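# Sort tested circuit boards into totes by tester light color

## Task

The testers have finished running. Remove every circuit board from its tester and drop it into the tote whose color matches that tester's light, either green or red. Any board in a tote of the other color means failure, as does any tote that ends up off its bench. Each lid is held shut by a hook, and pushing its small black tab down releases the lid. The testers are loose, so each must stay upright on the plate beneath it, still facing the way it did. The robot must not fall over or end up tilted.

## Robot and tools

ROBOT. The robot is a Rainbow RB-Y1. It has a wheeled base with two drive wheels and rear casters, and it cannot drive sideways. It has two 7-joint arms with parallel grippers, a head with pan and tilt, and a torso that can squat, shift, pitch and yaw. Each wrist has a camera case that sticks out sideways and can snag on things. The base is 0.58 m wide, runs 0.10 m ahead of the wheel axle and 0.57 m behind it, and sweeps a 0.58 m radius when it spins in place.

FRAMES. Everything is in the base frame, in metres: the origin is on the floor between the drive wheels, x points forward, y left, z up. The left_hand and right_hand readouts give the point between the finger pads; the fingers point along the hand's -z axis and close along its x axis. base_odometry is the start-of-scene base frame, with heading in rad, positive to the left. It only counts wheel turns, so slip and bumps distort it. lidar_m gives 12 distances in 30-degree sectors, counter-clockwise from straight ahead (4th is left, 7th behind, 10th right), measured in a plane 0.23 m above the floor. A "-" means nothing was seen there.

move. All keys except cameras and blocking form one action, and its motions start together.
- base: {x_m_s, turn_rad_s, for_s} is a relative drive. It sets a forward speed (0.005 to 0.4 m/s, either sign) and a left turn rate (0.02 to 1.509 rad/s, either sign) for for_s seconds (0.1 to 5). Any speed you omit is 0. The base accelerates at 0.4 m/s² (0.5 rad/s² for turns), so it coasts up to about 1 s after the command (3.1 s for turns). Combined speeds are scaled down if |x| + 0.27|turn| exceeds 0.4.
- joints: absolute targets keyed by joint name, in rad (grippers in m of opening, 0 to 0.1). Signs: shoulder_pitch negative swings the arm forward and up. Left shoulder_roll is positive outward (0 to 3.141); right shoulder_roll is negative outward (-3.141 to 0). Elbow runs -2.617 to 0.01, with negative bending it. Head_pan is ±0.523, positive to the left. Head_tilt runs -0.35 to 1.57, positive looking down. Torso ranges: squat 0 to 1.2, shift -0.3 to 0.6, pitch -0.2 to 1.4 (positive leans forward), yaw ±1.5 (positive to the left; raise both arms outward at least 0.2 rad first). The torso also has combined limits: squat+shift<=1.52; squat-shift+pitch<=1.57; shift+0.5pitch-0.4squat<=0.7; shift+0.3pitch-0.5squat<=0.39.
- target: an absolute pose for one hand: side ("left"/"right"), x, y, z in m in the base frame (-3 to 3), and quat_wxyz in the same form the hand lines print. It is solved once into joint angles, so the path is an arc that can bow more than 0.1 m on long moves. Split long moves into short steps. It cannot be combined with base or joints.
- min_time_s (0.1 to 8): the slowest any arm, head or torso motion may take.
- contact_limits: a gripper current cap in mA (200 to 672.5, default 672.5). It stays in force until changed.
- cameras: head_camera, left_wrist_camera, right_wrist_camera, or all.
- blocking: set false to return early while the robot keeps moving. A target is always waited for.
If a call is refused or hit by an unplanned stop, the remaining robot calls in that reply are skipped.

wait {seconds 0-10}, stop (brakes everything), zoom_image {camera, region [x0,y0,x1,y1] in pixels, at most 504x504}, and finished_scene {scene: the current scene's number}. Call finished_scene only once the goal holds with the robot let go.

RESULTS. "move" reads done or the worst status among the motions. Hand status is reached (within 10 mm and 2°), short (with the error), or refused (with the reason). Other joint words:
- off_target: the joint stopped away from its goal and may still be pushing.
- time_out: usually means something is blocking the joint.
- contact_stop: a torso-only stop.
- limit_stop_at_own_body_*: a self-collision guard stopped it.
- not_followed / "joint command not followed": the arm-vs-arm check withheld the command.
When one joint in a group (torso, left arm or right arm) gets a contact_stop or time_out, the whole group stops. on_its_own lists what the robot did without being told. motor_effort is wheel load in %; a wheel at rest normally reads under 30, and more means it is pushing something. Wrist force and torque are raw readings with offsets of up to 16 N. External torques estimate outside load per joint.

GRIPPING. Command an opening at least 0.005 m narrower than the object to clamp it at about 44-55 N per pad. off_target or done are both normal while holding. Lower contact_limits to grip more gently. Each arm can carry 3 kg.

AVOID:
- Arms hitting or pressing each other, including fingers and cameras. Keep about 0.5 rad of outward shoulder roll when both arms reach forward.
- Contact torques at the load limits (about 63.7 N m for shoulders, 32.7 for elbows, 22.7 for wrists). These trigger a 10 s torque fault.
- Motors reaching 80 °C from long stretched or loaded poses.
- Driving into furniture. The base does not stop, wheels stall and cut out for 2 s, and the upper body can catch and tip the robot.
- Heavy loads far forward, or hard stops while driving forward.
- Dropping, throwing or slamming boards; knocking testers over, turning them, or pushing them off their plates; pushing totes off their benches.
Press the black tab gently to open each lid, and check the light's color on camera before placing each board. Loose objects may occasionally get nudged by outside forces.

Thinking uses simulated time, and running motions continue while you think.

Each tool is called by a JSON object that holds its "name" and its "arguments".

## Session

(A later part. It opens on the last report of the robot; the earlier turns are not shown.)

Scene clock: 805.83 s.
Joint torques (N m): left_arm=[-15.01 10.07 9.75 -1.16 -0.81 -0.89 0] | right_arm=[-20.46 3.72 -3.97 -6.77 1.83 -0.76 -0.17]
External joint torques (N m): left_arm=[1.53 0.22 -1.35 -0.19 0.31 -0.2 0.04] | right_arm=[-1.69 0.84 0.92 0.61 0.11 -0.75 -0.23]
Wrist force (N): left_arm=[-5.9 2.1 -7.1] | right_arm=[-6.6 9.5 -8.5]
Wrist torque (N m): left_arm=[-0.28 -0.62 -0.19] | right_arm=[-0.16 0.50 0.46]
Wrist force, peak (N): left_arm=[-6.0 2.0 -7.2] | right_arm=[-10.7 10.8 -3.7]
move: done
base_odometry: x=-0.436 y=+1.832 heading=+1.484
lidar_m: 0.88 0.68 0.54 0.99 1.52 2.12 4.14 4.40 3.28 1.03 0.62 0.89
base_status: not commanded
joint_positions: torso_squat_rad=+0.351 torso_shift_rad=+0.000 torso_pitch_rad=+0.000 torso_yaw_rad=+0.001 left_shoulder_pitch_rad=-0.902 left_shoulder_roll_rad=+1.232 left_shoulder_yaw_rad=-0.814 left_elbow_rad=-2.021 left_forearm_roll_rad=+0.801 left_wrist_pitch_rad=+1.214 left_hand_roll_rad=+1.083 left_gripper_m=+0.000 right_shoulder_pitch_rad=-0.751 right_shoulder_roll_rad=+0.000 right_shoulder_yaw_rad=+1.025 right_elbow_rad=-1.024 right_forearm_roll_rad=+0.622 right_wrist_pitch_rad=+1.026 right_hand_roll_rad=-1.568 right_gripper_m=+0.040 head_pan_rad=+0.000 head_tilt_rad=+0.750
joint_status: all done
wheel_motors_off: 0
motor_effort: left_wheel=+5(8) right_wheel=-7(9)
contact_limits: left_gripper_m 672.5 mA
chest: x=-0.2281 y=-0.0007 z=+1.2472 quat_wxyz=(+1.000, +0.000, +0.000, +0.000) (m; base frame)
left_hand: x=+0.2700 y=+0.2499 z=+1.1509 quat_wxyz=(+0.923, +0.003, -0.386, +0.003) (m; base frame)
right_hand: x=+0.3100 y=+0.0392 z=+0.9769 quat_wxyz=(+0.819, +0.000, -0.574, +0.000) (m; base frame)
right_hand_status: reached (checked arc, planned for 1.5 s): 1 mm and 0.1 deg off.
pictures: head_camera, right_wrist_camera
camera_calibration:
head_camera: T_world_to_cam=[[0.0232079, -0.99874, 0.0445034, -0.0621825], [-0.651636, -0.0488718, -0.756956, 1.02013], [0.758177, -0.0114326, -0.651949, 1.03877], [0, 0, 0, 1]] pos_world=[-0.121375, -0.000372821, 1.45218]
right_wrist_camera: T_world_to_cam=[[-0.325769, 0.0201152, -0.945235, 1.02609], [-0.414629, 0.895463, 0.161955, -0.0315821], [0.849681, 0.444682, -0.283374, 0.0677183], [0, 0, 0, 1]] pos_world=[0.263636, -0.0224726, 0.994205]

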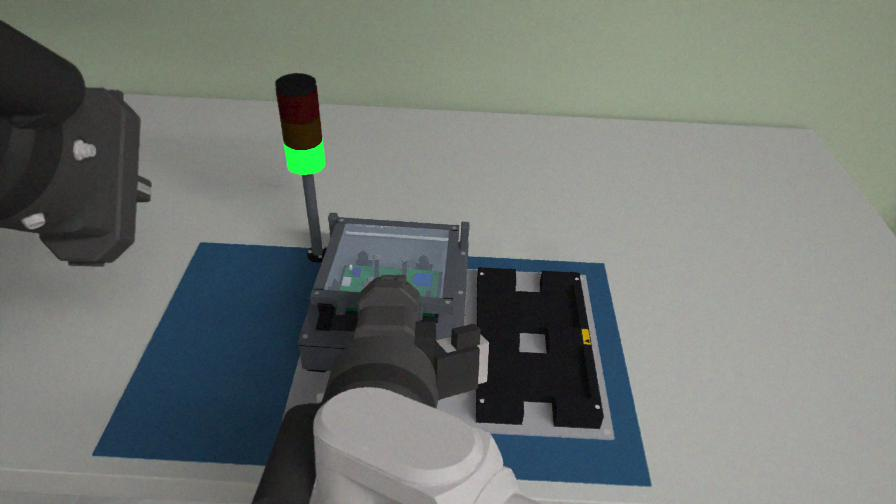

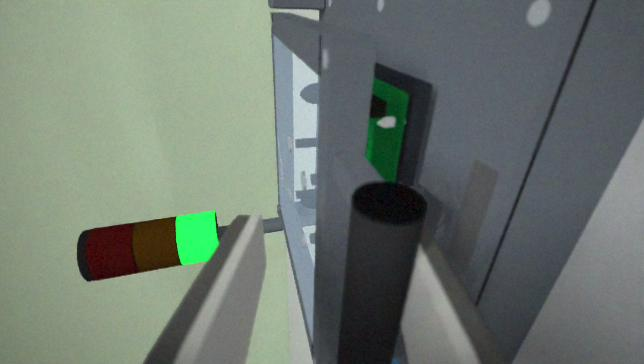

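{"name": "move", "arguments": {"target": {"side":"right","x":0.311,"y":0.04,"z":1.02,"quat_wxyz":[0.819,0,-0.574,0]}, "min_time_s": 1.5}}

{"name": "move", "arguments": {"target": {"side":"right","x":0.332,"y":0.04,"z":1.078,"quat_wxyz":[0.819,0,-0.574,0]}, "min_time_s": 1.5}}

{"name": "move", "arguments": {"target": {"side":"right","x":0.377,"y":0.04,"z":1.132,"quat_wxyz":[0.819,0,-0.574,0]}, "min_time_s": 1.5, "cameras": ["head_camera"]}}

{"name": "move", "arguments": {"target": {"side":"right","x":0.436,"y":0.04,"z":1.167,"quat_wxyz":[0.819,0,-0.574,0]}, "min_time_s": 1.5, "cameras": ["head_camera","right_wrist_camera"]}}

Scene clock: 816.27 s.
Joint torques (N m): left_arm=[-15.02 10.32 9.94 -1.16 -0.65 -0.85 0.01] | right_arm=[-20.34 -1.01 -8.08 -7.09 2.37 0.46 0.52]
External joint torques (N m): left_arm=[1.52 0.46 -1.15 -0.19 0.47 -0.16 0.05] | right_arm=[-1.34 -3.45 -2.49 0.67 0.56 0.75 0.46]
Wrist force (N): left_arm=[-5.8 2.1 -7.0] | right_arm=[-7.3 13.8 -7.5]
Wrist torque (N m): left_arm=[-0.28 -0.60 -0.20] | right_arm=[-0.10 0.58 0.35]
Wrist force, peak (N): left_arm=[-5.8 2.2 -7.4] | right_arm=[-8.8 15.9 -7.8]
move: done
base_odometry: x=-0.436 y=+1.832 heading=+1.484
lidar_m: 0.88 0.68 0.54 1.00 1.52 2.12 4.14 4.38 3.27 1.03 0.62 0.90
base_status: not commanded
joint_positions: torso_squat_rad=+0.351 torso_shift_rad=+0.000 torso_pitch_rad=+0.000 torso_yaw_rad=+0.001 left_shoulder_pitch_rad=-0.902 left_shoulder_roll_rad=+1.232 left_shoulder_yaw_rad=-0.814 left_elbow_rad=-2.021 left_forearm_roll_rad=+0.801 left_wrist_pitch_rad=+1.214 left_hand_roll_rad=+1.083 left_gripper_m=+0.000 right_shoulder_pitch_rad=-0.762 right_shoulder_roll_rad=-0.042 right_shoulder_yaw_rad=+0.972 right_elbow_rad=-1.203 right_forearm_roll_rad=+0.545 right_wrist_pitch_rad=+1.120 right_hand_roll_rad=-1.420 right_gripper_m=+0.040 head_pan_rad=+0.000 head_tilt_rad=+0.750
joint_status: all done
wheel_motors_off: 0
motor_effort: left_wheel=+6(7) right_wheel=-7(9)
contact_limits: left_gripper_m 672.5 mA
chest: x=-0.2281 y=-0.0007 z=+1.2472 quat_wxyz=(+1.000, +0.000, +0.000, +0.000) (m; base frame)
left_hand: x=+0.2700 y=+0.2499 z=+1.1509 quat_wxyz=(+0.923, +0.003, -0.386, +0.003) (m; base frame)
right_hand: x=+0.3108 y=+0.0408 z=+1.0195 quat_wxyz=(+0.819, +0.000, -0.574, +0.000) (m; base frame)
right_hand_status: reached (checked arc, planned for 1.5 s): 1 mm and 0.0 deg off.
pictures: none

Scene clock: 818.10 s.
Joint torques (N m): left_arm=[-14.79 10.22 10.02 -1.26 -0.71 -0.87 -0.05] | right_arm=[-22.02 -1.73 -8.25 -7.59 2.36 -0.01 0.43]
External joint torques (N m): left_arm=[1.75 0.36 -1.07 -0.29 0.41 -0.19 -0.01] | right_arm=[-1.68 -2.64 -2.07 0.1 0.55 0.55 0.38]
Wrist force (N): left_arm=[-5.6 2.1 -6.9] | right_arm=[-7.9 13.7 -10.7]
Wrist torque (N m): left_arm=[-0.28 -0.58 -0.20] | right_arm=[-0.01 0.57 0.34]
Wrist force, peak (N): left_arm=[-6.1 1.9 -7.4] | right_arm=[-8.4 13.8 -10.8]
move: done
base_odometry: x=-0.436 y=+1.832 heading=+1.484
lidar_m: 0.88 0.68 0.54 1.00 1.53 2.12 4.13 4.39 3.27 1.03 0.62 0.89
base_status: not commanded
joint_positions: torso_squat_rad=+0.351 torso_shift_rad=+0.000 torso_pitch_rad=+0.000 torso_yaw_rad=+0.001 left_shoulder_pitch_rad=-0.902 left_shoulder_roll_rad=+1.232 left_shoulder_yaw_rad=-0.814 left_elbow_rad=-2.021 left_forearm_roll_rad=+0.801 left_wrist_pitch_rad=+1.214 left_hand_roll_rad=+1.083 left_gripper_m=+0.000 right_shoulder_pitch_rad=-0.855 right_shoulder_roll_rad=-0.066 right_shoulder_yaw_rad=+0.878 right_elbow_rad=-1.283 right_forearm_roll_rad=+0.424 right_wrist_pitch_rad=+1.178 right_hand_roll_rad=-1.273 right_gripper_m=+0.040 head_pan_rad=+0.000 head_tilt_rad=+0.750
joint_status: all done
wheel_motors_off: 0
motor_effort: left_wheel=+6(7) right_wheel=-8(8)
contact_limits: left_gripper_m 672.5 mA
chest: x=-0.2280 y=-0.0007 z=+1.2472 quat_wxyz=(+1.000, +0.000, +0.000, +0.000) (m; base frame)
left_hand: x=+0.2700 y=+0.2499 z=+1.1509 quat_wxyz=(+0.923, +0.003, -0.386, +0.003) (m; base frame)
right_hand: x=+0.3316 y=+0.0405 z=+1.0775 quat_wxyz=(+0.819, +0.000, -0.574, +0.000) (m; base frame)
right_hand_status: reached (checked arc, planned for 1.5 s): 1 mm and 0.1 deg off.
pictures: none

Scene clock: 819.93 s.
Joint torques (N m): left_arm=[-14.7 10.31 10.19 -1.19 -0.69 -0.86 0] | right_arm=[-24.72 1.57 -7.41 -7.53 2 -2.05 0.39]
External joint torques (N m): left_arm=[1.84 0.46 -0.91 -0.22 0.43 -0.18 0.03] | right_arm=[-2.02 3.3 -1.42 -0.08 0.28 -1.3 0.34]
Wrist force (N): left_arm=[-5.6 2.2 -7.1] | right_arm=[-7.4 8.1 -8.0]
Wrist torque (N m): left_arm=[-0.29 -0.59 -0.18] | right_arm=[-0.09 0.63 0.47]
Wrist force, peak (N): left_arm=[-5.9 2.1 -7.4] | right_arm=[-11.1 12.0 -13.6]
move: done
base_odometry: x=-0.436 y=+1.832 heading=+1.484
lidar_m: 0.88 0.68 0.54 1.00 1.53 2.12 4.14 4.39 3.28 1.02 0.62 0.90
base_status: not commanded
joint_positions: torso_squat_rad=+0.351 torso_shift_rad=+0.000 torso_pitch_rad=+0.000 torso_yaw_rad=+0.001 left_shoulder_pitch_rad=-0.902 left_shoulder_roll_rad=+1.232 left_shoulder_yaw_rad=-0.814 left_elbow_rad=-2.021 left_forearm_roll_rad=+0.801 left_wrist_pitch_rad=+1.214 left_hand_roll_rad=+1.083 left_gripper_m=+0.000 right_shoulder_pitch_rad=-1.030 right_shoulder_roll_rad=-0.054 right_shoulder_yaw_rad=+0.758 right_elbow_rad=-1.138 right_forearm_roll_rad=+0.302 right_wrist_pitch_rad=+1.122 right_hand_roll_rad=-1.172 right_gripper_m=+0.040 head_pan_rad=+0.000 head_tilt_rad=+0.750
joint_status: all done
wheel_motors_off: 0
motor_effort: left_wheel=+5(7) right_wheel=-7(9)
contact_limits: left_gripper_m 672.5 mA
chest: x=-0.2279 y=-0.0007 z=+1.2473 quat_wxyz=(+1.000, +0.000, +0.000, +0.000) (m; base frame)
left_hand: x=+0.2701 y=+0.2499 z=+1.1508 quat_wxyz=(+0.923, +0.003, -0.386, +0.003) (m; base frame)
right_hand: x=+0.3770 y=+0.0393 z=+1.1314 quat_wxyz=(+0.819, -0.001, -0.574, +0.000) (m; base frame)
right_hand_status: reached (checked arc, planned for 1.5 s): 1 mm and 0.1 deg off.
pictures: head_camera
camera_calibration:
head_camera: T_world_to_cam=[[0.0232184, -0.99874, 0.044499, -0.0621795], [-0.6518, -0.0488728, -0.756815, 1.02003], [0.758036, -0.0114324, -0.652113, 1.03884], [0, 0, 0, 1]] pos_world=[-0.121174, -0.000372817, 1.45218]

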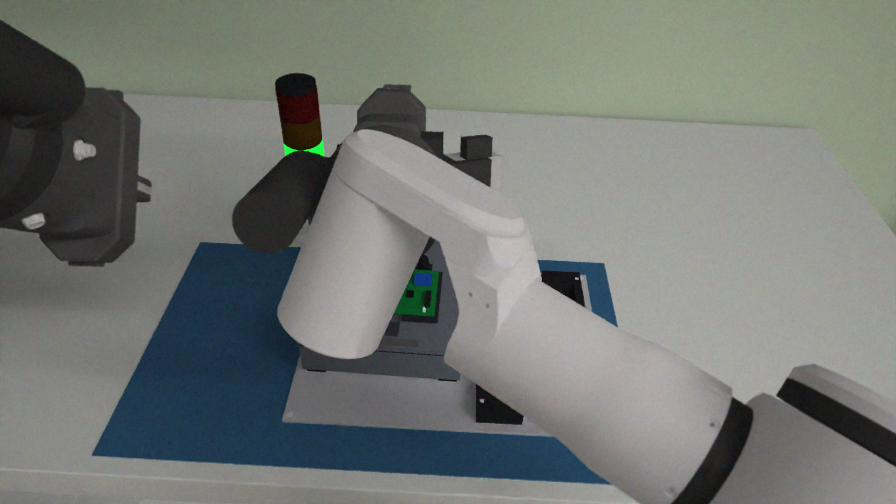

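Scene clock: 822.00 s.
Joint torques (N m): left_arm=[-14.83 10.42 9.87 -1.3 -0.7 -0.81 0.04] | right_arm=[-32.5 -5.55 -6.01 -9.06 3.34 -2.08 -0.2]
External joint torques (N m): left_arm=[1.7 0.56 -1.23 -0.33 0.42 -0.13 0.08] | right_arm=[-7.18 0.47 -1.89 -2.62 1.84 -1.36 -0.25]
Wrist force (N): left_arm=[-5.9 2.0 -7.1] | right_arm=[-16.9 9.9 -15.1]
Wrist torque (N m): left_arm=[-0.27 -0.61 -0.21] | right_arm=[-0.13 0.70 0.43]
Wrist force, peak (N): left_arm=[-6.1 1.9 -7.3] | right_arm=[-18.0 13.5 -16.0]
move: done
base_odometry: x=-0.436 y=+1.832 heading=+1.484
lidar_m: 0.88 0.67 0.54 1.00 1.52 2.12 4.14 4.38 3.28 1.03 0.61 0.89
base_status: not commanded
joint_positions: torso_squat_rad=+0.351 torso_shift_rad=+0.000 torso_pitch_rad=+0.000 torso_yaw_rad=+0.001 left_shoulder_pitch_rad=-0.902 left_shoulder_roll_rad=+1.232 left_shoulder_yaw_rad=-0.814 left_elbow_rad=-2.021 left_forearm_roll_rad=+0.801 left_wrist_pitch_rad=+1.214 left_hand_roll_rad=+1.083 left_gripper_m=+0.000 right_shoulder_pitch_rad=-1.321 right_shoulder_roll_rad=+0.000 right_shoulder_yaw_rad=+0.730 right_elbow_rad=-0.656 right_forearm_roll_rad=+0.153 right_wrist_pitch_rad=+0.878 right_hand_roll_rad=-1.188 right_gripper_m=+0.040 head_pan_rad=+0.000 head_tilt_rad=+0.750
joint_status: all done
wheel_motors_off: 0
motor_effort: left_wheel=+5(6) right_wheel=-7(9)
contact_limits: left_gripper_m 672.5 mA
chest: x=-0.2278 y=-0.0008 z=+1.2473 quat_wxyz=(+1.000, +0.000, +0.000, +0.000) (m; base frame)
left_hand: x=+0.2703 y=+0.2499 z=+1.1506 quat_wxyz=(+0.923, +0.003, -0.385, +0.003) (m; base frame)
right_hand: x=+0.4361 y=+0.0388 z=+1.1653 quat_wxyz=(+0.820, +0.000, -0.573, +0.000) (m; base frame)
right_hand_status: reached (checked arc, planned for 1.5 s): 2 mm and 0.1 deg off.
pictures: head_camera, right_wrist_camera
camera_calibration:
head_camera: T_world_to_cam=[[0.0231683, -0.998744, 0.0444165, -0.0620706], [-0.652066, -0.0487736, -0.756592, 1.01981], [0.757808, -0.0114335, -0.652377, 1.03904], [0, 0, 0, 1]] pos_world=[-0.120973, -0.00037318, 1.45218]
right_wrist_camera: T_world_to_cam=[[-0.327474, 0.0203476, -0.944641, 1.24528], [-0.412925, 0.89616, 0.16245, -0.0108234], [0.849855, 0.443264, -0.285067, 0.0161118], [0, 0, 0, 1]] pos_world=[0.389636, -0.0227807, 1.1827]

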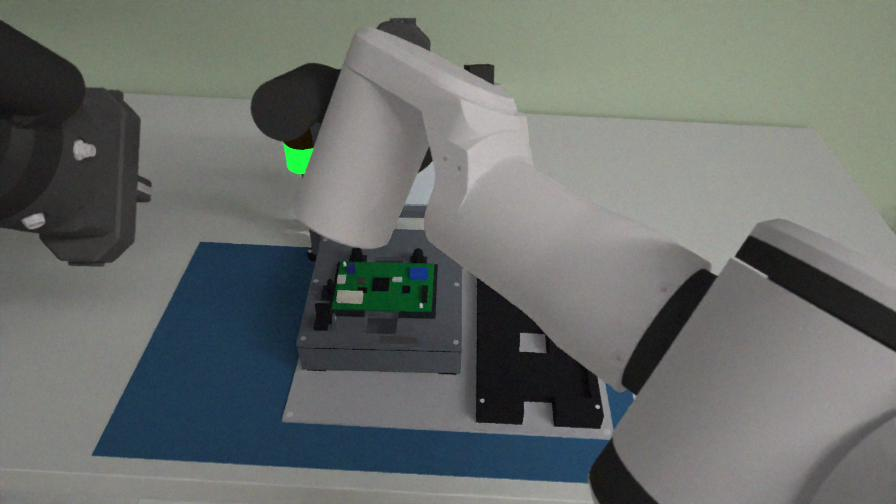

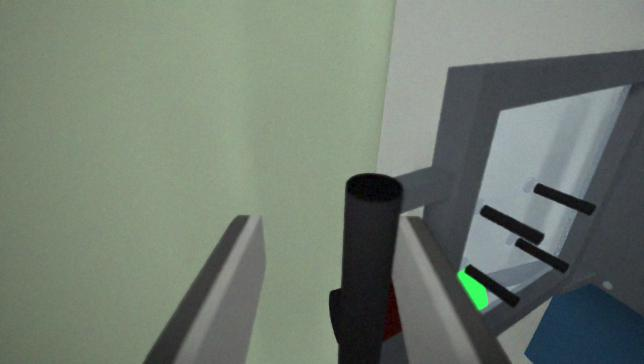

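{"name": "move", "arguments": {"target": {"side":"right","x":0.475,"y":0.03,"z":1.177,"quat_wxyz":[0.80,0.12,-0.58,0.055]}, "min_time_s": 2, "cameras": ["head_camera","right_wrist_camera"]}}

Scene clock: 841.00 s.
Joint torques (N m): left_arm=[-14.83 10.16 9.93 -1.16 -0.62 -0.82 0.07] | right_arm=[-25.76 -8.89 -4.52 -5.27 0.23 -1.53 0.38]
External joint torques (N m): left_arm=[1.71 0.31 -1.16 -0.19 0.5 -0.13 0.11] | right_arm=[1.19 -1.27 -1.29 1.71 -0.49 -0.13 0.33]
Wrist force (N): left_arm=[-5.7 2.0 -7.2] | right_arm=[-3.9 9.8 -8.0]
Wrist torque (N m): left_arm=[-0.25 -0.58 -0.19] | right_arm=[-0.01 0.51 0.46]
Wrist force, peak (N): left_arm=[-5.7 2.4 -7.5] | right_arm=[-18.5 10.8 -14.7]
move: done
base_odometry: x=-0.436 y=+1.832 heading=+1.484
lidar_m: 0.88 0.68 0.54 0.99 1.53 2.12 4.14 4.39 3.27 1.02 0.62 0.90
base_status: not commanded
joint_positions: torso_squat_rad=+0.351 torso_shift_rad=+0.000 torso_pitch_rad=+0.000 torso_yaw_rad=+0.001 left_shoulder_pitch_rad=-0.902 left_shoulder_roll_rad=+1.232 left_shoulder_yaw_rad=-0.814 left_elbow_rad=-2.021 left_forearm_roll_rad=+0.801 left_wrist_pitch_rad=+1.214 left_hand_roll_rad=+1.083 left_gripper_m=+0.000 right_shoulder_pitch_rad=-1.356 right_shoulder_roll_rad=-0.071 right_shoulder_yaw_rad=+0.633 right_elbow_rad=-0.452 right_forearm_roll_rad=-0.127 right_wrist_pitch_rad=+0.402 right_hand_roll_rad=-0.920 right_gripper_m=+0.040 head_pan_rad=+0.000 head_tilt_rad=+0.750
joint_status: all done
wheel_motors_off: 0
motor_effort: left_wheel=+5(6) right_wheel=-6(8)
contact_limits: left_gripper_m 672.5 mA
chest: x=-0.2280 y=-0.0008 z=+1.2473 quat_wxyz=(+1.000, +0.000, +0.000, +0.000) (m; base frame)
left_hand: x=+0.2701 y=+0.2499 z=+1.1509 quat_wxyz=(+0.923, +0.003, -0.386, +0.003) (m; base frame)
right_hand: x=+0.4743 y=+0.0302 z=+1.1774 quat_wxyz=(+0.802, +0.121, -0.582, +0.055) (m; base frame)
right_hand_status: reached (checked arc, planned for 2.0 s): 1 mm and 0.1 deg off.
pictures: head_camera, right_wrist_camera
camera_calibration:
head_camera: T_world_to_cam=[[0.0231488, -0.998744, 0.0444253, -0.0620789], [-0.651746, -0.0487724, -0.756868, 1.02005], [0.758084, -0.0114334, -0.652056, 1.03884], [0, 0, 0, 1]] pos_world=[-0.121274, -0.000373184, 1.45218]
right_wrist_camera: T_world_to_cam=[[-0.304626, 0.0754548, -0.949479, 1.26263], [-0.610931, 0.749303, 0.255555, -0.000509166], [0.73073, 0.657915, -0.182159, -0.0803064], [0, 0, 0, 1]] pos_world=[0.443001, -0.042055, 1.18434]

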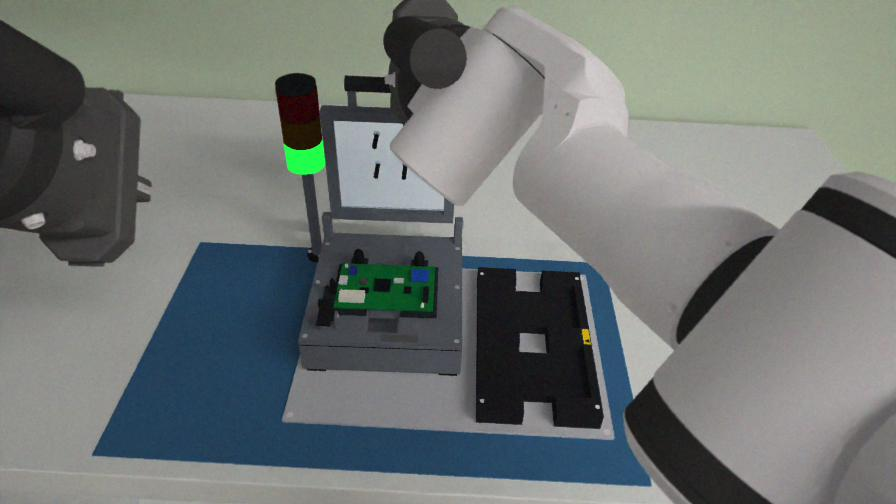

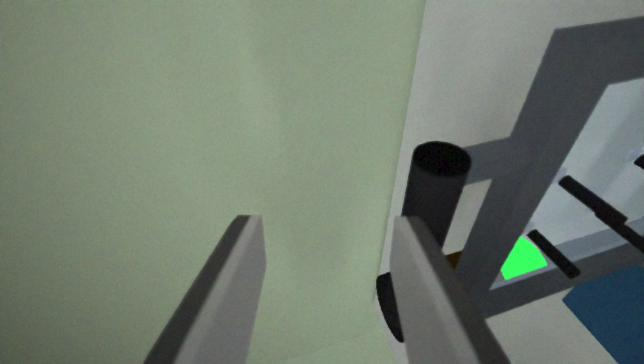

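{"name": "move", "arguments": {"target": {"side":"right","x":0.463,"y":0.028,"z":1.167,"quat_wxyz":[0.80,0.12,-0.58,0.055]}, "min_time_s": 1.5, "cameras": ["head_camera","right_wrist_camera"]}}

Scene clock: 850.07 s.
Joint torques (N m): left_arm=[-14.76 10.16 9.88 -1.12 -0.64 -0.87 0.11] | right_arm=[-23.05 -7.59 -3.33 -6.85 0.89 -1.14 -0.19]
External joint torques (N m): left_arm=[1.79 0.3 -1.22 -0.15 0.48 -0.18 0.15] | right_arm=[3.49 -1.02 1.26 0.31 0.02 0.19 -0.24]
Wrist force (N): left_arm=[-5.6 2.0 -6.9] | right_arm=[-3.7 9.9 -8.4]
Wrist torque (N m): left_arm=[-0.25 -0.58 -0.21] | right_arm=[-0.04 0.51 0.44]
Wrist force, peak (N): left_arm=[-6.0 2.0 -7.5] | right_arm=[-4.1 10.4 -8.3]
move: done
base_odometry: x=-0.436 y=+1.832 heading=+1.484
lidar_m: 0.88 0.68 0.54 1.00 1.52 2.12 4.14 4.39 3.27 1.03 0.63 0.90
base_status: not commanded
joint_positions: torso_squat_rad=+0.351 torso_shift_rad=+0.000 torso_pitch_rad=+0.000 torso_yaw_rad=+0.001 left_shoulder_pitch_rad=-0.902 left_shoulder_roll_rad=+1.232 left_shoulder_yaw_rad=-0.814 left_elbow_rad=-2.021 left_forearm_roll_rad=+0.801 left_wrist_pitch_rad=+1.214 left_hand_roll_rad=+1.083 left_gripper_m=+0.000 right_shoulder_pitch_rad=-1.255 right_shoulder_roll_rad=-0.118 right_shoulder_yaw_rad=+0.652 right_elbow_rad=-0.652 right_forearm_roll_rad=-0.064 right_wrist_pitch_rad=+0.496 right_hand_roll_rad=-0.972 right_gripper_m=+0.040 head_pan_rad=+0.000 head_tilt_rad=+0.750
joint_status: all done
wheel_motors_off: 0
motor_effort: left_wheel=+5(6) right_wheel=-7(9)
contact_limits: left_gripper_m 672.5 mA
chest: x=-0.2281 y=-0.0008 z=+1.2472 quat_wxyz=(+1.000, +0.000, +0.000, +0.000) (m; base frame)
left_hand: x=+0.2700 y=+0.2499 z=+1.1509 quat_wxyz=(+0.923, +0.003, -0.386, +0.003) (m; base frame)
right_hand: x=+0.4637 y=+0.0286 z=+1.1673 quat_wxyz=(+0.803, +0.120, -0.581, +0.055) (m; base frame)
right_hand_status: reached (checked arc, planned for 1.5 s): 1 mm and 0.1 deg off.
pictures: head_camera, right_wrist_camera
camera_calibration:
head_camera: T_world_to_cam=[[0.0231423, -0.998744, 0.0444283, -0.0620817], [-0.651639, -0.048772, -0.75696, 1.02013], [0.758176, -0.0114334, -0.651949, 1.03877], [0, 0, 0, 1]] pos_world=[-0.121374, -0.000373186, 1.45218]
right_wrist_camera: T_world_to_cam=[[-0.306673, 0.0751587, -0.948843, 1.25014], [-0.610035, 0.749693, 0.256551, -0.00476673], [0.730623, 0.657504, -0.184061, -0.0710686], [0, 0, 0, 1]] pos_world=[0.4324, -0.0436574, 1.17433]

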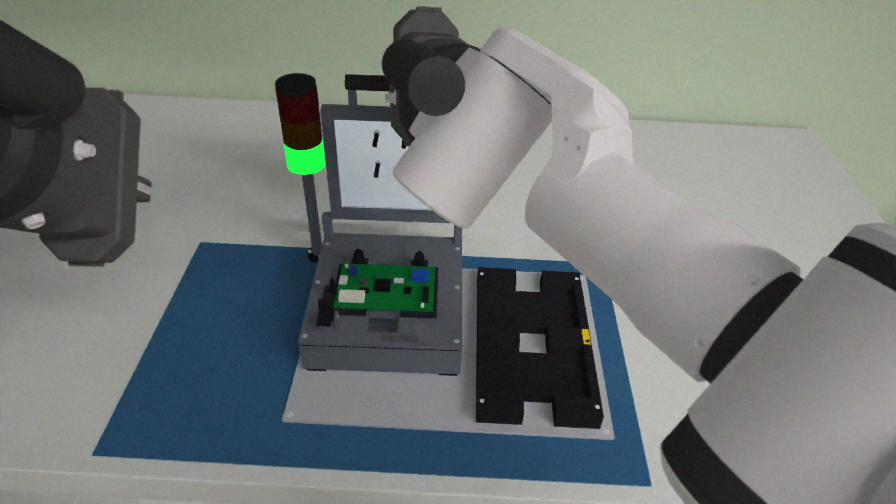

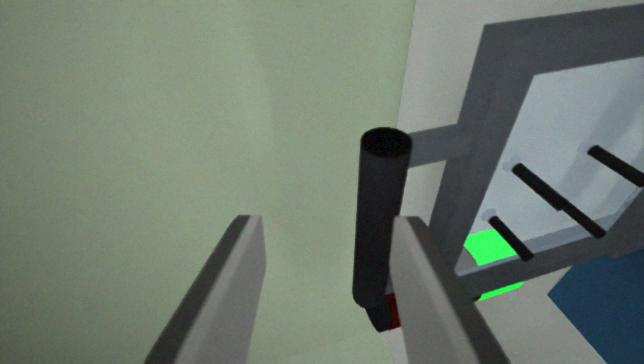

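{"name": "move", "arguments": {"target": {"side":"right","x":0.39,"y":0.008,"z":1.191,"quat_wxyz":[0.80,0.12,-0.58,0.055]}, "min_time_s": 2.5}}

{"name": "move", "arguments": {"target": {"side":"right","x":0.22,"y":-0.3,"z":1.2,"quat_wxyz":[0.924,0,-0.383,0]}, "min_time_s": 2}}

{"name": "move", "arguments": {"joints": {"left_gripper_m":0.1}, "cameras": ["head_camera"]}}

Scene clock: 859.33 s.
Joint torques (N m): left_arm=[-14.76 10.15 9.76 -1.06 -0.75 -0.88 0] | right_arm=[-20.54 -5.25 -6.83 -6.58 1.25 -1.15 -0.28]
External joint torques (N m): left_arm=[1.78 0.3 -1.34 -0.09 0.37 -0.19 0.04] | right_arm=[2.97 -0.87 1.4 0.37 -0.07 0.15 -0.33]
Wrist force (N): left_arm=[-5.7 2.0 -7.0] | right_arm=[-3.7 9.9 -8.1]
Wrist torque (N m): left_arm=[-0.25 -0.60 -0.20] | right_arm=[-0.03 0.49 0.46]
Wrist force, peak (N): left_arm=[-5.9 2.2 -7.4] | right_arm=[-4.1 10.3 -8.6]
move: done
base_odometry: x=-0.436 y=+1.832 heading=+1.484
lidar_m: 0.89 0.68 0.53 1.00 1.52 2.12 4.14 4.40 3.28 1.03 0.62 0.90
base_status: not commanded
joint_positions: torso_squat_rad=+0.351 torso_shift_rad=+0.000 torso_pitch_rad=+0.000 torso_yaw_rad=+0.001 left_shoulder_pitch_rad=-0.902 left_shoulder_roll_rad=+1.232 left_shoulder_yaw_rad=-0.814 left_elbow_rad=-2.021 left_forearm_roll_rad=+0.801 left_wrist_pitch_rad=+1.214 left_hand_roll_rad=+1.083 left_gripper_m=+0.000 right_shoulder_pitch_rad=-0.987 right_shoulder_roll_rad=-0.320 right_shoulder_yaw_rad=+0.668 right_elbow_rad=-1.410 right_forearm_roll_rad=-0.039 right_wrist_pitch_rad=+0.920 right_hand_roll_rad=-0.986 right_gripper_m=+0.040 head_pan_rad=+0.000 head_tilt_rad=+0.750
joint_status: all done
wheel_motors_off: 0
motor_effort: left_wheel=+4(5) right_wheel=-6(9)
contact_limits: left_gripper_m 672.5 mA
chest: x=-0.2281 y=-0.0008 z=+1.2472 quat_wxyz=(+1.000, +0.000, +0.000, +0.000) (m; base frame)
left_hand: x=+0.2700 y=+0.2499 z=+1.1509 quat_wxyz=(+0.923, +0.003, -0.386, +0.003) (m; base frame)
right_hand: x=+0.3905 y=+0.0084 z=+1.1912 quat_wxyz=(+0.802, +0.121, -0.582, +0.055) (m; base frame)
right_hand_status: reached (checked arc, planned for 2.5 s): 1 mm and 0.0 deg off.
pictures: none

Scene clock: 861.67 s.
Joint torques (N m): left_arm=[-14.96 10.15 9.93 -1.19 -0.74 -0.83 0.04] | right_arm=[-12.58 -13.04 -9.45 -2.78 0.78 -1.18 0.28]
External joint torques (N m): left_arm=[1.58 0.29 -1.17 -0.23 0.38 -0.15 0.08] | right_arm=[2.25 -0.49 -0.53 0.07 -0.3 -0.02 0.24]
Wrist force (N): left_arm=[-5.9 2.1 -6.9] | right_arm=[-2.3 10.5 -11.5]
Wrist torque (N m): left_arm=[-0.28 -0.62 -0.20] | right_arm=[-0.04 0.59 0.46]
Wrist force, peak (N): left_arm=[-6.0 2.0 -7.4] | right_arm=[-2.6 11.0 -11.2]
move: done
base_odometry: x=-0.436 y=+1.832 heading=+1.484
lidar_m: 0.88 0.68 0.54 1.00 1.53 2.13 4.14 4.39 3.28 1.03 0.62 0.90
base_status: not commanded
joint_positions: torso_squat_rad=+0.351 torso_shift_rad=+0.000 torso_pitch_rad=+0.000 torso_yaw_rad=+0.001 left_shoulder_pitch_rad=-0.902 left_shoulder_roll_rad=+1.232 left_shoulder_yaw_rad=-0.814 left_elbow_rad=-2.021 left_forearm_roll_rad=+0.801 left_wrist_pitch_rad=+1.214 left_hand_roll_rad=+1.083 left_gripper_m=+0.000 right_shoulder_pitch_rad=-0.475 right_shoulder_roll_rad=-1.012 right_shoulder_yaw_rad=+0.031 right_elbow_rad=-2.197 right_forearm_roll_rad=-0.836 right_wrist_pitch_rad=+1.625 right_hand_roll_rad=-0.670 right_gripper_m=+0.040 head_pan_rad=+0.000 head_tilt_rad=+0.750
joint_status: all done
wheel_motors_off: 0
motor_effort: left_wheel=+4(6) right_wheel=-8(8)
contact_limits: left_gripper_m 672.5 mA
chest: x=-0.2281 y=-0.0007 z=+1.2472 quat_wxyz=(+1.000, +0.000, +0.000, +0.000) (m; base frame)
left_hand: x=+0.2700 y=+0.2499 z=+1.1509 quat_wxyz=(+0.923, +0.003, -0.386, +0.003) (m; base frame)
right_hand: x=+0.2201 y=-0.2999 z=+1.2002 quat_wxyz=(+0.924, -0.001, -0.383, +0.000) (m; base frame)
right_hand_status: reached (checked arc, planned for 2.0 s): 0 mm and 0.1 deg off.
pictures: none

Scene clock: 863.37 s.
Joint torques (N m): left_arm=[-14.89 10.25 10.06 -1.18 -0.72 -0.89 0.07] | right_arm=[-12.78 -12.83 -9.55 -2.83 0.81 -1.22 0.31]
External joint torques (N m): left_arm=[1.65 0.39 -1.04 -0.22 0.4 -0.21 0.11] | right_arm=[2.05 -0.28 -0.64 0.02 -0.27 -0.06 0.27]
Wrist force (N): left_arm=[-6.0 2.1 -7.1] | right_arm=[-2.3 10.6 -11.3]
Wrist torque (N m): left_arm=[-0.26 -0.63 -0.19] | right_arm=[-0.05 0.60 0.47]
Wrist force, peak (N): left_arm=[-6.0 2.1 -7.3] | right_arm=[-1.9 11.0 -11.4]
move: done
base_odometry: x=-0.436 y=+1.832 heading=+1.484
lidar_m: 0.88 0.68 0.54 1.00 1.52 2.13 4.14 4.40 3.27 1.03 0.63 0.89
base_status: not commanded
joint_positions: torso_squat_rad=+0.351 torso_shift_rad=+0.000 torso_pitch_rad=+0.000 torso_yaw_rad=+0.001 left_shoulder_pitch_rad=-0.902 left_shoulder_roll_rad=+1.232 left_shoulder_yaw_rad=-0.814 left_elbow_rad=-2.021 left_forearm_roll_rad=+0.801 left_wrist_pitch_rad=+1.214 left_hand_roll_rad=+1.083 left_gripper_m=+0.100 right_shoulder_pitch_rad=-0.475 right_shoulder_roll_rad=-1.012 right_shoulder_yaw_rad=+0.031 right_elbow_rad=-2.197 right_forearm_roll_rad=-0.836 right_wrist_pitch_rad=+1.625 right_hand_roll_rad=-0.670 right_gripper_m=+0.040 head_pan_rad=+0.000 head_tilt_rad=+0.750
joint_status: all done
wheel_motors_off: 0
motor_effort: left_wheel=+4(5) right_wheel=-8(9)
contact_limits: left_gripper_m 672.5 mA
chest: x=-0.2281 y=-0.0007 z=+1.2472 quat_wxyz=(+1.000, +0.000, +0.000, +0.000) (m; base frame)
left_hand: x=+0.2700 y=+0.2499 z=+1.1509 quat_wxyz=(+0.923, +0.003, -0.386, +0.003) (m; base frame)
right_hand: x=+0.2201 y=-0.2999 z=+1.2002 quat_wxyz=(+0.924, -0.001, -0.383, +0.000) (m; base frame)
pictures: head_camera
camera_calibration:
head_camera: T_world_to_cam=[[0.0232079, -0.99874, 0.0445034, -0.0621825], [-0.651636, -0.0488718, -0.756956, 1.02013], [0.758177, -0.0114326, -0.651949, 1.03877], [0, 0, 0, 1]] pos_world=[-0.121375, -0.000372821, 1.45218]

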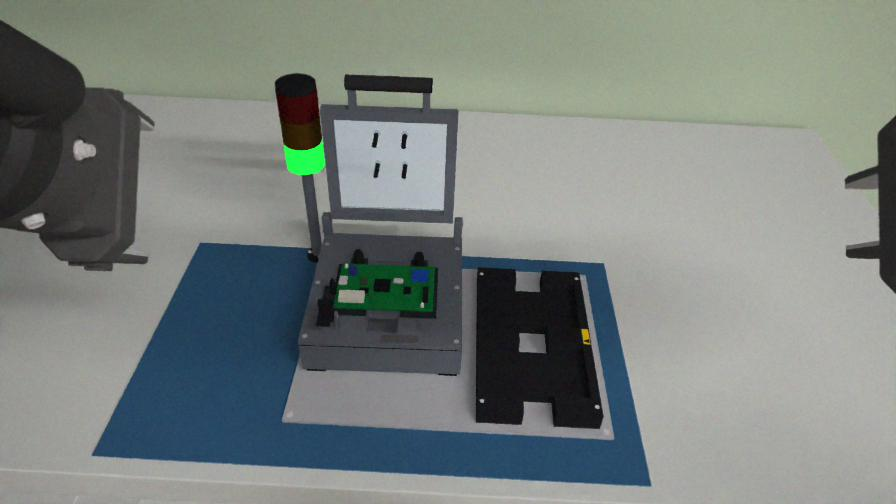

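{"name": "move", "arguments": {"target": {"side":"left","x":0.36,"y":0.09,"z":1.12,"quat_wxyz":[0.998,0,-0.06,0]}, "min_time_s": 2}}

{"name": "move", "arguments": {"target": {"side":"left","x":0.41,"y":0.062,"z":1.05,"quat_wxyz":[1,0,0,0]}, "min_time_s": 2, "cameras": ["head_camera","left_wrist_camera"]}}

Scene clock: 876.33 s.
Joint torques (N m): left_arm=[-23.14 9.61 1.53 -2.35 -0.09 -0.43 0.35] | right_arm=[-12.91 -12.96 -9.39 -2.38 0.71 -1.2 0.13]
External joint torques (N m): left_arm=[2.12 0.3 -0.95 1.04 0.01 0.21 0.37] | right_arm=[1.92 -0.41 -0.48 0.47 -0.36 -0.05 0.09]
Wrist force (N): left_arm=[-2.8 2.4 -8.8] | right_arm=[-2.4 10.9 -11.1]
Wrist torque (N m): left_arm=[-0.28 -0.42 -0.22] | right_arm=[-0.06 0.59 0.48]
Wrist force, peak (N): left_arm=[-3.9 1.9 -9.5] | right_arm=[-2.3 11.3 -11.2]
move: short
base_odometry: x=-0.436 y=+1.832 heading=+1.484
lidar_m: 0.88 0.68 0.53 1.00 1.53 2.12 4.13 4.39 3.28 1.02 0.62 0.90
base_status: not commanded
joint_positions: torso_squat_rad=+0.351 torso_shift_rad=+0.000 torso_pitch_rad=+0.000 torso_yaw_rad=+0.001 left_shoulder_pitch_rad=-1.587 left_shoulder_roll_rad=+0.241 left_shoulder_yaw_rad=-0.851 left_elbow_rad=-0.267 left_forearm_roll_rad=+1.143 left_wrist_pitch_rad=+1.360 left_hand_roll_rad=+0.358 left_gripper_m=+0.100 right_shoulder_pitch_rad=-0.475 right_shoulder_roll_rad=-1.012 right_shoulder_yaw_rad=+0.031 right_elbow_rad=-2.197 right_forearm_roll_rad=-0.836 right_wrist_pitch_rad=+1.625 right_hand_roll_rad=-0.670 right_gripper_m=+0.040 head_pan_rad=+0.000 head_tilt_rad=+0.750
joint_status: all done
wheel_motors_off: 0
motor_effort: left_wheel=+5(6) right_wheel=-6(9)
contact_limits: left_gripper_m 672.5 mA
chest: x=-0.2281 y=-0.0007 z=+1.2472 quat_wxyz=(+1.000, +0.000, +0.000, +0.000) (m; base frame)
left_hand: x=+0.3593 y=+0.0899 z=+1.1201 quat_wxyz=(+0.989, -0.020, -0.144, -0.001) (m; base frame)
left_hand_status: short (checked arc, as near as the solve gets, planned for 2.1 s): 1 mm and 10.0 deg off. The place is met; only the turn is off.
right_hand: x=+0.2201 y=-0.2999 z=+1.2003 quat_wxyz=(+0.924, -0.001, -0.383, +0.000) (m; base frame)
pictures: none

Scene clock: 878.67 s.
Joint torques (N m): left_arm=[-23.04 6.52 1.25 -2.64 -0.08 -1.46 0.36] | right_arm=[-12.8 -12.78 -9.34 -2.46 0.7 -1.24 0.26]
External joint torques (N m): left_arm=[2.25 -1.69 -1.29 1.07 0.03 -0.31 0.39] | right_arm=[2.03 -0.23 -0.42 0.39 -0.38 -0.08 0.22]
Wrist force (N): left_arm=[-5.0 2.9 -8.1] | right_arm=[-2.0 10.6 -11.1]
Wrist torque (N m): left_arm=[-0.31 -0.60 -0.21] | right_arm=[-0.04 0.64 0.45]
Wrist force, peak (N): left_arm=[-4.9 2.8 -8.4] | right_arm=[-2.0 10.9 -11.6]
move: short
base_odometry: x=-0.436 y=+1.832 heading=+1.484
lidar_m: 0.88 0.68 0.53 1.00 1.52 2.12 4.14 4.40 3.28 1.03 0.63 0.90
base_status: not commanded
joint_positions: torso_squat_rad=+0.351 torso_shift_rad=+0.000 torso_pitch_rad=+0.000 torso_yaw_rad=+0.001 left_shoulder_pitch_rad=-1.415 left_shoulder_roll_rad=+0.167 left_shoulder_yaw_rad=-0.880 left_elbow_rad=-0.267 left_forearm_roll_rad=+1.072 left_wrist_pitch_rad=+0.884 left_hand_roll_rad=+0.407 left_gripper_m=+0.100 right_shoulder_pitch_rad=-0.475 right_shoulder_roll_rad=-1.012 right_shoulder_yaw_rad=+0.031 right_elbow_rad=-2.197 right_forearm_roll_rad=-0.836 right_wrist_pitch_rad=+1.625 right_hand_roll_rad=-0.670 right_gripper_m=+0.040 head_pan_rad=+0.000 head_tilt_rad=+0.750
joint_status: all done
wheel_motors_off: 0
motor_effort: left_wheel=+5(5) right_wheel=-6(9)
contact_limits: left_gripper_m 672.5 mA
chest: x=-0.2281 y=-0.0007 z=+1.2472 quat_wxyz=(+1.000, +0.000, +0.000, +0.000) (m; base frame)
left_hand: x=+0.4092 y=+0.0623 z=+1.0505 quat_wxyz=(+0.957, -0.069, -0.281, +0.000) (m; base frame)
left_hand_status: short (checked arc, as near as the solve gets, planned for 2.0 s): 1 mm and 33.6 deg off. The place is met; only the turn is off.
right_hand: x=+0.2201 y=-0.2999 z=+1.2003 quat_wxyz=(+0.924, -0.001, -0.383, +0.000) (m; base frame)
pictures: head_camera, left_wrist_camera
camera_calibration:
head_camera: T_world_to_cam=[[0.0232101, -0.998739, 0.0445059, -0.0621859], [-0.651636, -0.0488752, -0.756956, 1.02013], [0.758177, -0.0114326, -0.651949, 1.03877], [0, 0, 0, 1]] pos_world=[-0.121375, -0.000372809, 1.45218]
left_wrist_camera: T_world_to_cam=[[0.849289, 0.0526062, 0.525301, -0.903977], [-0.280133, -0.798481, 0.532873, -0.361115], [0.447475, -0.599717, -0.663404, 0.620176], [0, 0, 0, 1]] pos_world=[0.389064, 0.131141, 1.07872]

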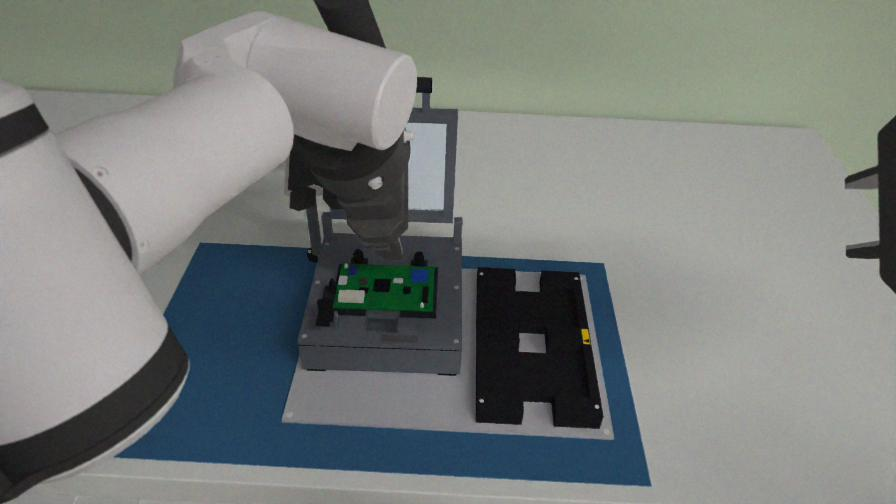

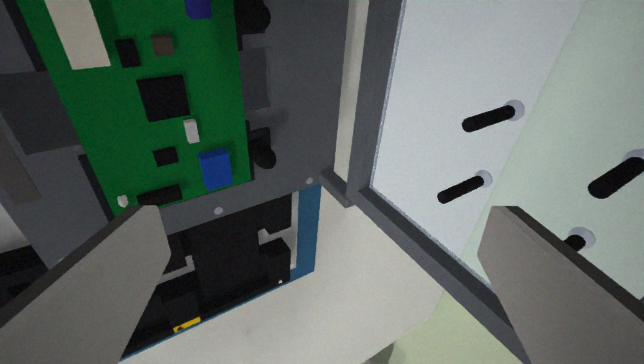

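{"name": "move", "arguments": {"target": {"side":"left","x":0.25,"y":0.22,"z":1.28,"quat_wxyz":[0.98,0,-0.2,0]}, "min_time_s": 2}}

{"name": "move", "arguments": {"joints": {"torso_shift_rad":0.12,"torso_pitch_rad":0.27}}}

{"name": "move", "arguments": {"target": {"side":"left","x":0.405,"y":0.062,"z":1.06,"quat_wxyz":[1,0,0,0]}, "min_time_s": 3, "cameras": ["head_camera","left_wrist_camera"]}}

Scene clock: 886.30 s.
Joint torques (N m): left_arm=[-17.95 5.6 8.55 2.5 -0.34 -0.66 0.22] | right_arm=[-12.73 -12.98 -9.41 -2.43 0.67 -1.31 0.23]
External joint torques (N m): left_arm=[0.74 -0.18 -1.35 -0.53 0.19 -0.07 0.24] | right_arm=[2.1 -0.43 -0.5 0.42 -0.41 -0.15 0.19]
Wrist force (N): left_arm=[-3.8 2.5 -8.4] | right_arm=[-2.4 10.8 -11.2]
Wrist torque (N m): left_arm=[-0.30 -0.50 -0.20] | right_arm=[-0.08 0.60 0.46]
Wrist force, peak (N): left_arm=[-5.9 3.0 -9.1] | right_arm=[-2.4 11.0 -11.7]
move: done
base_odometry: x=-0.436 y=+1.832 heading=+1.484
lidar_m: 0.88 0.68 0.54 0.99 1.52 2.11 4.14 4.38 3.28 1.03 0.62 0.90
base_status: not commanded
joint_positions: torso_squat_rad=+0.351 torso_shift_rad=+0.000 torso_pitch_rad=+0.000 torso_yaw_rad=+0.001 left_shoulder_pitch_rad=-1.741 left_shoulder_roll_rad=+1.212 left_shoulder_yaw_rad=-1.264 left_elbow_rad=-1.564 left_forearm_roll_rad=+1.656 left_wrist_pitch_rad=+1.479 left_hand_roll_rad=+0.810 left_gripper_m=+0.100 right_shoulder_pitch_rad=-0.475 right_shoulder_roll_rad=-1.012 right_shoulder_yaw_rad=+0.031 right_elbow_rad=-2.197 right_forearm_roll_rad=-0.836 right_wrist_pitch_rad=+1.625 right_hand_roll_rad=-0.670 right_gripper_m=+0.040 head_pan_rad=+0.000 head_tilt_rad=+0.750
joint_status: all done
wheel_motors_off: 0
motor_effort: left_wheel=+3(6) right_wheel=-8(8)
contact_limits: left_gripper_m 672.5 mA
chest: x=-0.2280 y=-0.0007 z=+1.2472 quat_wxyz=(+1.000, +0.000, +0.000, +0.000) (m; base frame)
left_hand: x=+0.2500 y=+0.2200 z=+1.2801 quat_wxyz=(+0.980, +0.000, -0.200, +0.000) (m; base frame)
left_hand_status: reached (checked arc, planned for 2.0 s): 0 mm and 0.0 deg off.
right_hand: x=+0.2201 y=-0.2999 z=+1.2003 quat_wxyz=(+0.924, -0.001, -0.383, +0.000) (m; base frame)
pictures: none

Scene clock: 888.07 s.
Joint torques (N m): left_arm=[-18.17 7.29 9.35 1.12 0.03 -0.26 0.16] | right_arm=[-10.2 -13.36 -9.57 -3.57 0.6 -0.85 0.27]
External joint torques (N m): left_arm=[1.12 -0.31 -0.96 -0.48 0.19 -0.02 0.16] | right_arm=[2 -0.15 -0.54 0.71 -0.25 -0.04 0.24]
Wrist force (N): left_arm=[-2.1 2.4 -8.8] | right_arm=[-1.1 10.7 -12.6]
Wrist torque (N m): left_arm=[-0.29 -0.42 -0.19] | right_arm=[-0.05 0.67 0.49]
Wrist force, peak (N): left_arm=[-2.1 2.3 -9.4] | right_arm=[-1.0 10.8 -12.9]
move: done
base_odometry: x=-0.436 y=+1.832 heading=+1.484
lidar_m: 0.88 0.68 0.53 0.99 1.52 2.12 4.14 4.39 3.28 1.03 0.62 0.90
base_status: not commanded
joint_positions: torso_squat_rad=+0.351 torso_shift_rad=+0.120 torso_pitch_rad=+0.270 torso_yaw_rad=+0.001 left_shoulder_pitch_rad=-1.741 left_shoulder_roll_rad=+1.212 left_shoulder_yaw_rad=-1.264 left_elbow_rad=-1.564 left_forearm_roll_rad=+1.656 left_wrist_pitch_rad=+1.479 left_hand_roll_rad=+0.810 left_gripper_m=+0.100 right_shoulder_pitch_rad=-0.475 right_shoulder_roll_rad=-1.012 right_shoulder_yaw_rad=+0.031 right_elbow_rad=-2.197 right_forearm_roll_rad=-0.836 right_wrist_pitch_rad=+1.625 right_hand_roll_rad=-0.670 right_gripper_m=+0.040 head_pan_rad=+0.000 head_tilt_rad=+0.750
joint_status: all done
wheel_motors_off: 0
motor_effort: left_wheel=+3(5) right_wheel=-7(10)
contact_limits: left_gripper_m 672.5 mA
chest: x=-0.0668 y=-0.0007 z=+1.2313 quat_wxyz=(+0.991, +0.000, +0.135, +0.000) (m; base frame)
left_hand: x=+0.4027 y=+0.2201 z=+1.1355 quat_wxyz=(+0.998, +0.000, -0.066, +0.000) (m; base frame)
right_hand: x=+0.3526 y=-0.2998 z=+1.0665 quat_wxyz=(+0.967, -0.001, -0.255, +0.000) (m; base frame)
pictures: none

Scene clock: 891.40 s.
Joint torques (N m): left_arm=[-22.36 6 7.73 1.61 0.06 0.18 0.43] | right_arm=[-10.31 -13.34 -9.44 -3.61 0.56 -0.87 0.21]
External joint torques (N m): left_arm=[0.45 -1.83 -1.42 0.99 0.04 0.25 0.43] | right_arm=[1.89 -0.13 -0.41 0.67 -0.29 -0.06 0.18]
Wrist force (N): left_arm=[-1.1 2.2 -9.0] | right_arm=[-0.8 11.1 -12.3]
Wrist torque (N m): left_arm=[-0.28 -0.38 -0.23] | right_arm=[-0.10 0.67 0.48]
Wrist force, peak (N): left_arm=[-2.3 2.2 -9.2] | right_arm=[-0.8 11.2 -12.7]
move: done
base_odometry: x=-0.436 y=+1.832 heading=+1.484
lidar_m: 0.88 0.67 0.54 0.99 1.53 2.11 4.14 4.40 3.28 1.02 0.63 0.90
base_status: not commanded
joint_positions: torso_squat_rad=+0.351 torso_shift_rad=+0.120 torso_pitch_rad=+0.270 torso_yaw_rad=+0.001 left_shoulder_pitch_rad=-1.767 left_shoulder_roll_rad=+0.663 left_shoulder_yaw_rad=-1.327 left_elbow_rad=-1.183 left_forearm_roll_rad=+1.629 left_wrist_pitch_rad=+1.480 left_hand_roll_rad=+0.950 left_gripper_m=+0.100 right_shoulder_pitch_rad=-0.475 right_shoulder_roll_rad=-1.012 right_shoulder_yaw_rad=+0.031 right_elbow_rad=-2.197 right_forearm_roll_rad=-0.836 right_wrist_pitch_rad=+1.625 right_hand_roll_rad=-0.670 right_gripper_m=+0.040 head_pan_rad=+0.000 head_tilt_rad=+0.750
joint_status: all done
wheel_motors_off: 0
motor_effort: left_wheel=+2(4) right_wheel=-7(10)
contact_limits: left_gripper_m 672.5 mA
chest: x=-0.0668 y=-0.0007 z=+1.2313 quat_wxyz=(+0.991, +0.000, +0.135, +0.000) (m; base frame)
left_hand: x=+0.4046 y=+0.0622 z=+1.0602 quat_wxyz=(+1.000, -0.001, -0.001, +0.000) (m; base frame)
left_hand_status: reached (checked arc, planned for 3.0 s): 0 mm and 0.2 deg off.
right_hand: x=+0.3526 y=-0.2998 z=+1.0665 quat_wxyz=(+0.967, -0.001, -0.255, +0.000) (m; base frame)
pictures: head_camera, left_wrist_camera
camera_calibration:
head_camera: T_world_to_cam=[[0.0344639, -0.998731, 0.0367266, -0.0548257], [-0.829956, -0.0490735, -0.555666, 0.853344], [0.556763, -0.0113311, -0.830594, 1.11266], [0, 0, 0, 1]] pos_world=[0.090642, -0.000271919, 1.40035]
left_wrist_camera: T_world_to_cam=[[0.999827, 0.0159989, -0.00951195, -0.396723], [0.0186074, -0.871565, 0.489927, -0.438429], [-0.000451998, -0.490019, -0.871711, 1.02387], [0, 0, 0, 1]] pos_world=[0.405275, 0.125945, 1.10354]

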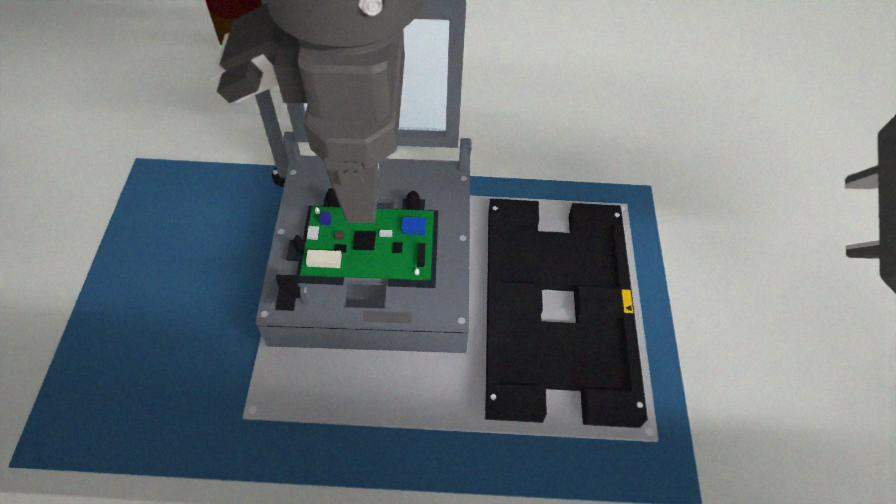

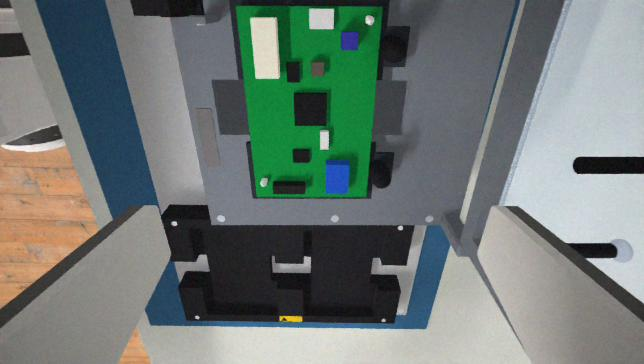

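{"name": "move", "arguments": {"target": {"side":"left","x":0.399,"y":0.081,"z":0.985,"quat_wxyz":[1,0,0,0]}, "min_time_s": 2, "cameras": ["head_camera","left_wrist_camera"]}}

{"name": "zoom_image", "arguments": {"camera": "head_camera", "region": [240, 120, 500, 360]}}

Scene clock: 899.27 s.
Joint torques (N m): left_arm=[-20.01 5.54 7.7 -0.46 0.07 -0.38 -0.21] | right_arm=[-10.22 -13.53 -9.4 -3.68 0.58 -0.89 0.31]
External joint torques (N m): left_arm=[2.45 -2.01 -1.32 -0.57 0.04 -0.32 -0.21] | right_arm=[1.98 -0.32 -0.37 0.59 -0.27 -0.07 0.28]
Wrist force (N): left_arm=[-1.1 2.2 -8.8] | right_arm=[-0.7 10.7 -12.3]
Wrist torque (N m): left_arm=[-0.31 -0.38 -0.24] | right_arm=[-0.06 0.69 0.48]
Wrist force, peak (N): left_arm=[-1.1 2.4 -9.2] | right_arm=[-0.8 11.2 -12.7]
move: done
base_odometry: x=-0.436 y=+1.832 heading=+1.484
lidar_m: 0.88 0.67 0.54 1.00 1.53 2.11 4.14 4.39 3.28 1.03 0.62 0.90
base_status: not commanded
joint_positions: torso_squat_rad=+0.351 torso_shift_rad=+0.120 torso_pitch_rad=+0.270 torso_yaw_rad=+0.001 left_shoulder_pitch_rad=-1.631 left_shoulder_roll_rad=+0.658 left_shoulder_yaw_rad=-1.386 left_elbow_rad=-1.195 left_forearm_roll_rad=+1.551 left_wrist_pitch_rad=+1.341 left_hand_roll_rad=+0.937 left_gripper_m=+0.100 right_shoulder_pitch_rad=-0.475 right_shoulder_roll_rad=-1.012 right_shoulder_yaw_rad=+0.031 right_elbow_rad=-2.197 right_forearm_roll_rad=-0.836 right_wrist_pitch_rad=+1.625 right_hand_roll_rad=-0.670 right_gripper_m=+0.040 head_pan_rad=+0.000 head_tilt_rad=+0.750
joint_status: all done
wheel_motors_off: 0
motor_effort: left_wheel=+2(5) right_wheel=-9(10)
contact_limits: left_gripper_m 672.5 mA
chest: x=-0.0668 y=-0.0007 z=+1.2313 quat_wxyz=(+0.991, +0.000, +0.135, +0.000) (m; base frame)
left_hand: x=+0.3992 y=+0.0811 z=+0.9853 quat_wxyz=(+1.000, +0.000, +0.000, +0.000) (m; base frame)
left_hand_status: reached (checked arc, planned for 2.0 s): 0 mm and 0.1 deg off.
right_hand: x=+0.3526 y=-0.2998 z=+1.0665 quat_wxyz=(+0.967, -0.001, -0.255, +0.000) (m; base frame)
pictures: head_camera, left_wrist_camera
camera_calibration:
head_camera: T_world_to_cam=[[0.0344639, -0.998731, 0.0367266, -0.0548257], [-0.829956, -0.0490735, -0.555666, 0.853344], [0.556763, -0.0113311, -0.830594, 1.11266], [0, 0, 0, 1]] pos_world=[0.090642, -0.000271919, 1.40035]
left_wrist_camera: T_world_to_cam=[[0.999802, 0.0160175, -0.0117719, -0.390188], [0.0197277, -0.872243, 0.488675, -0.384353], [-0.00244064, -0.488811, -0.872386, 0.969196], [0, 0, 0, 1]] pos_world=[0.400058, 0.144755, 1.02874]

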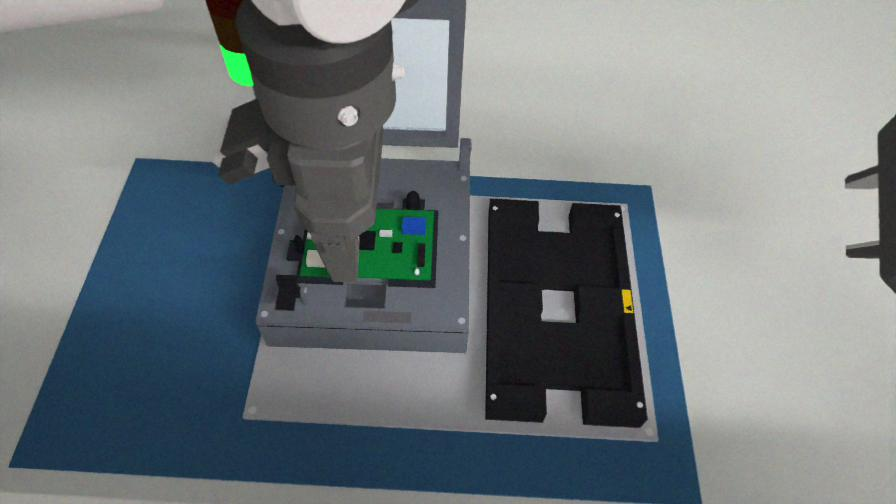

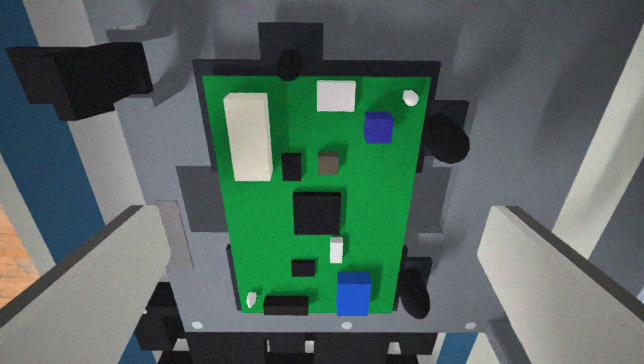

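Scaled by 1.938 from the camera's 896x504 image, which has a finer 1280x720 frame.

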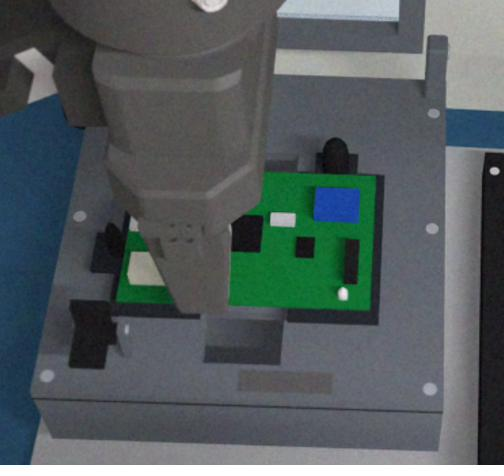

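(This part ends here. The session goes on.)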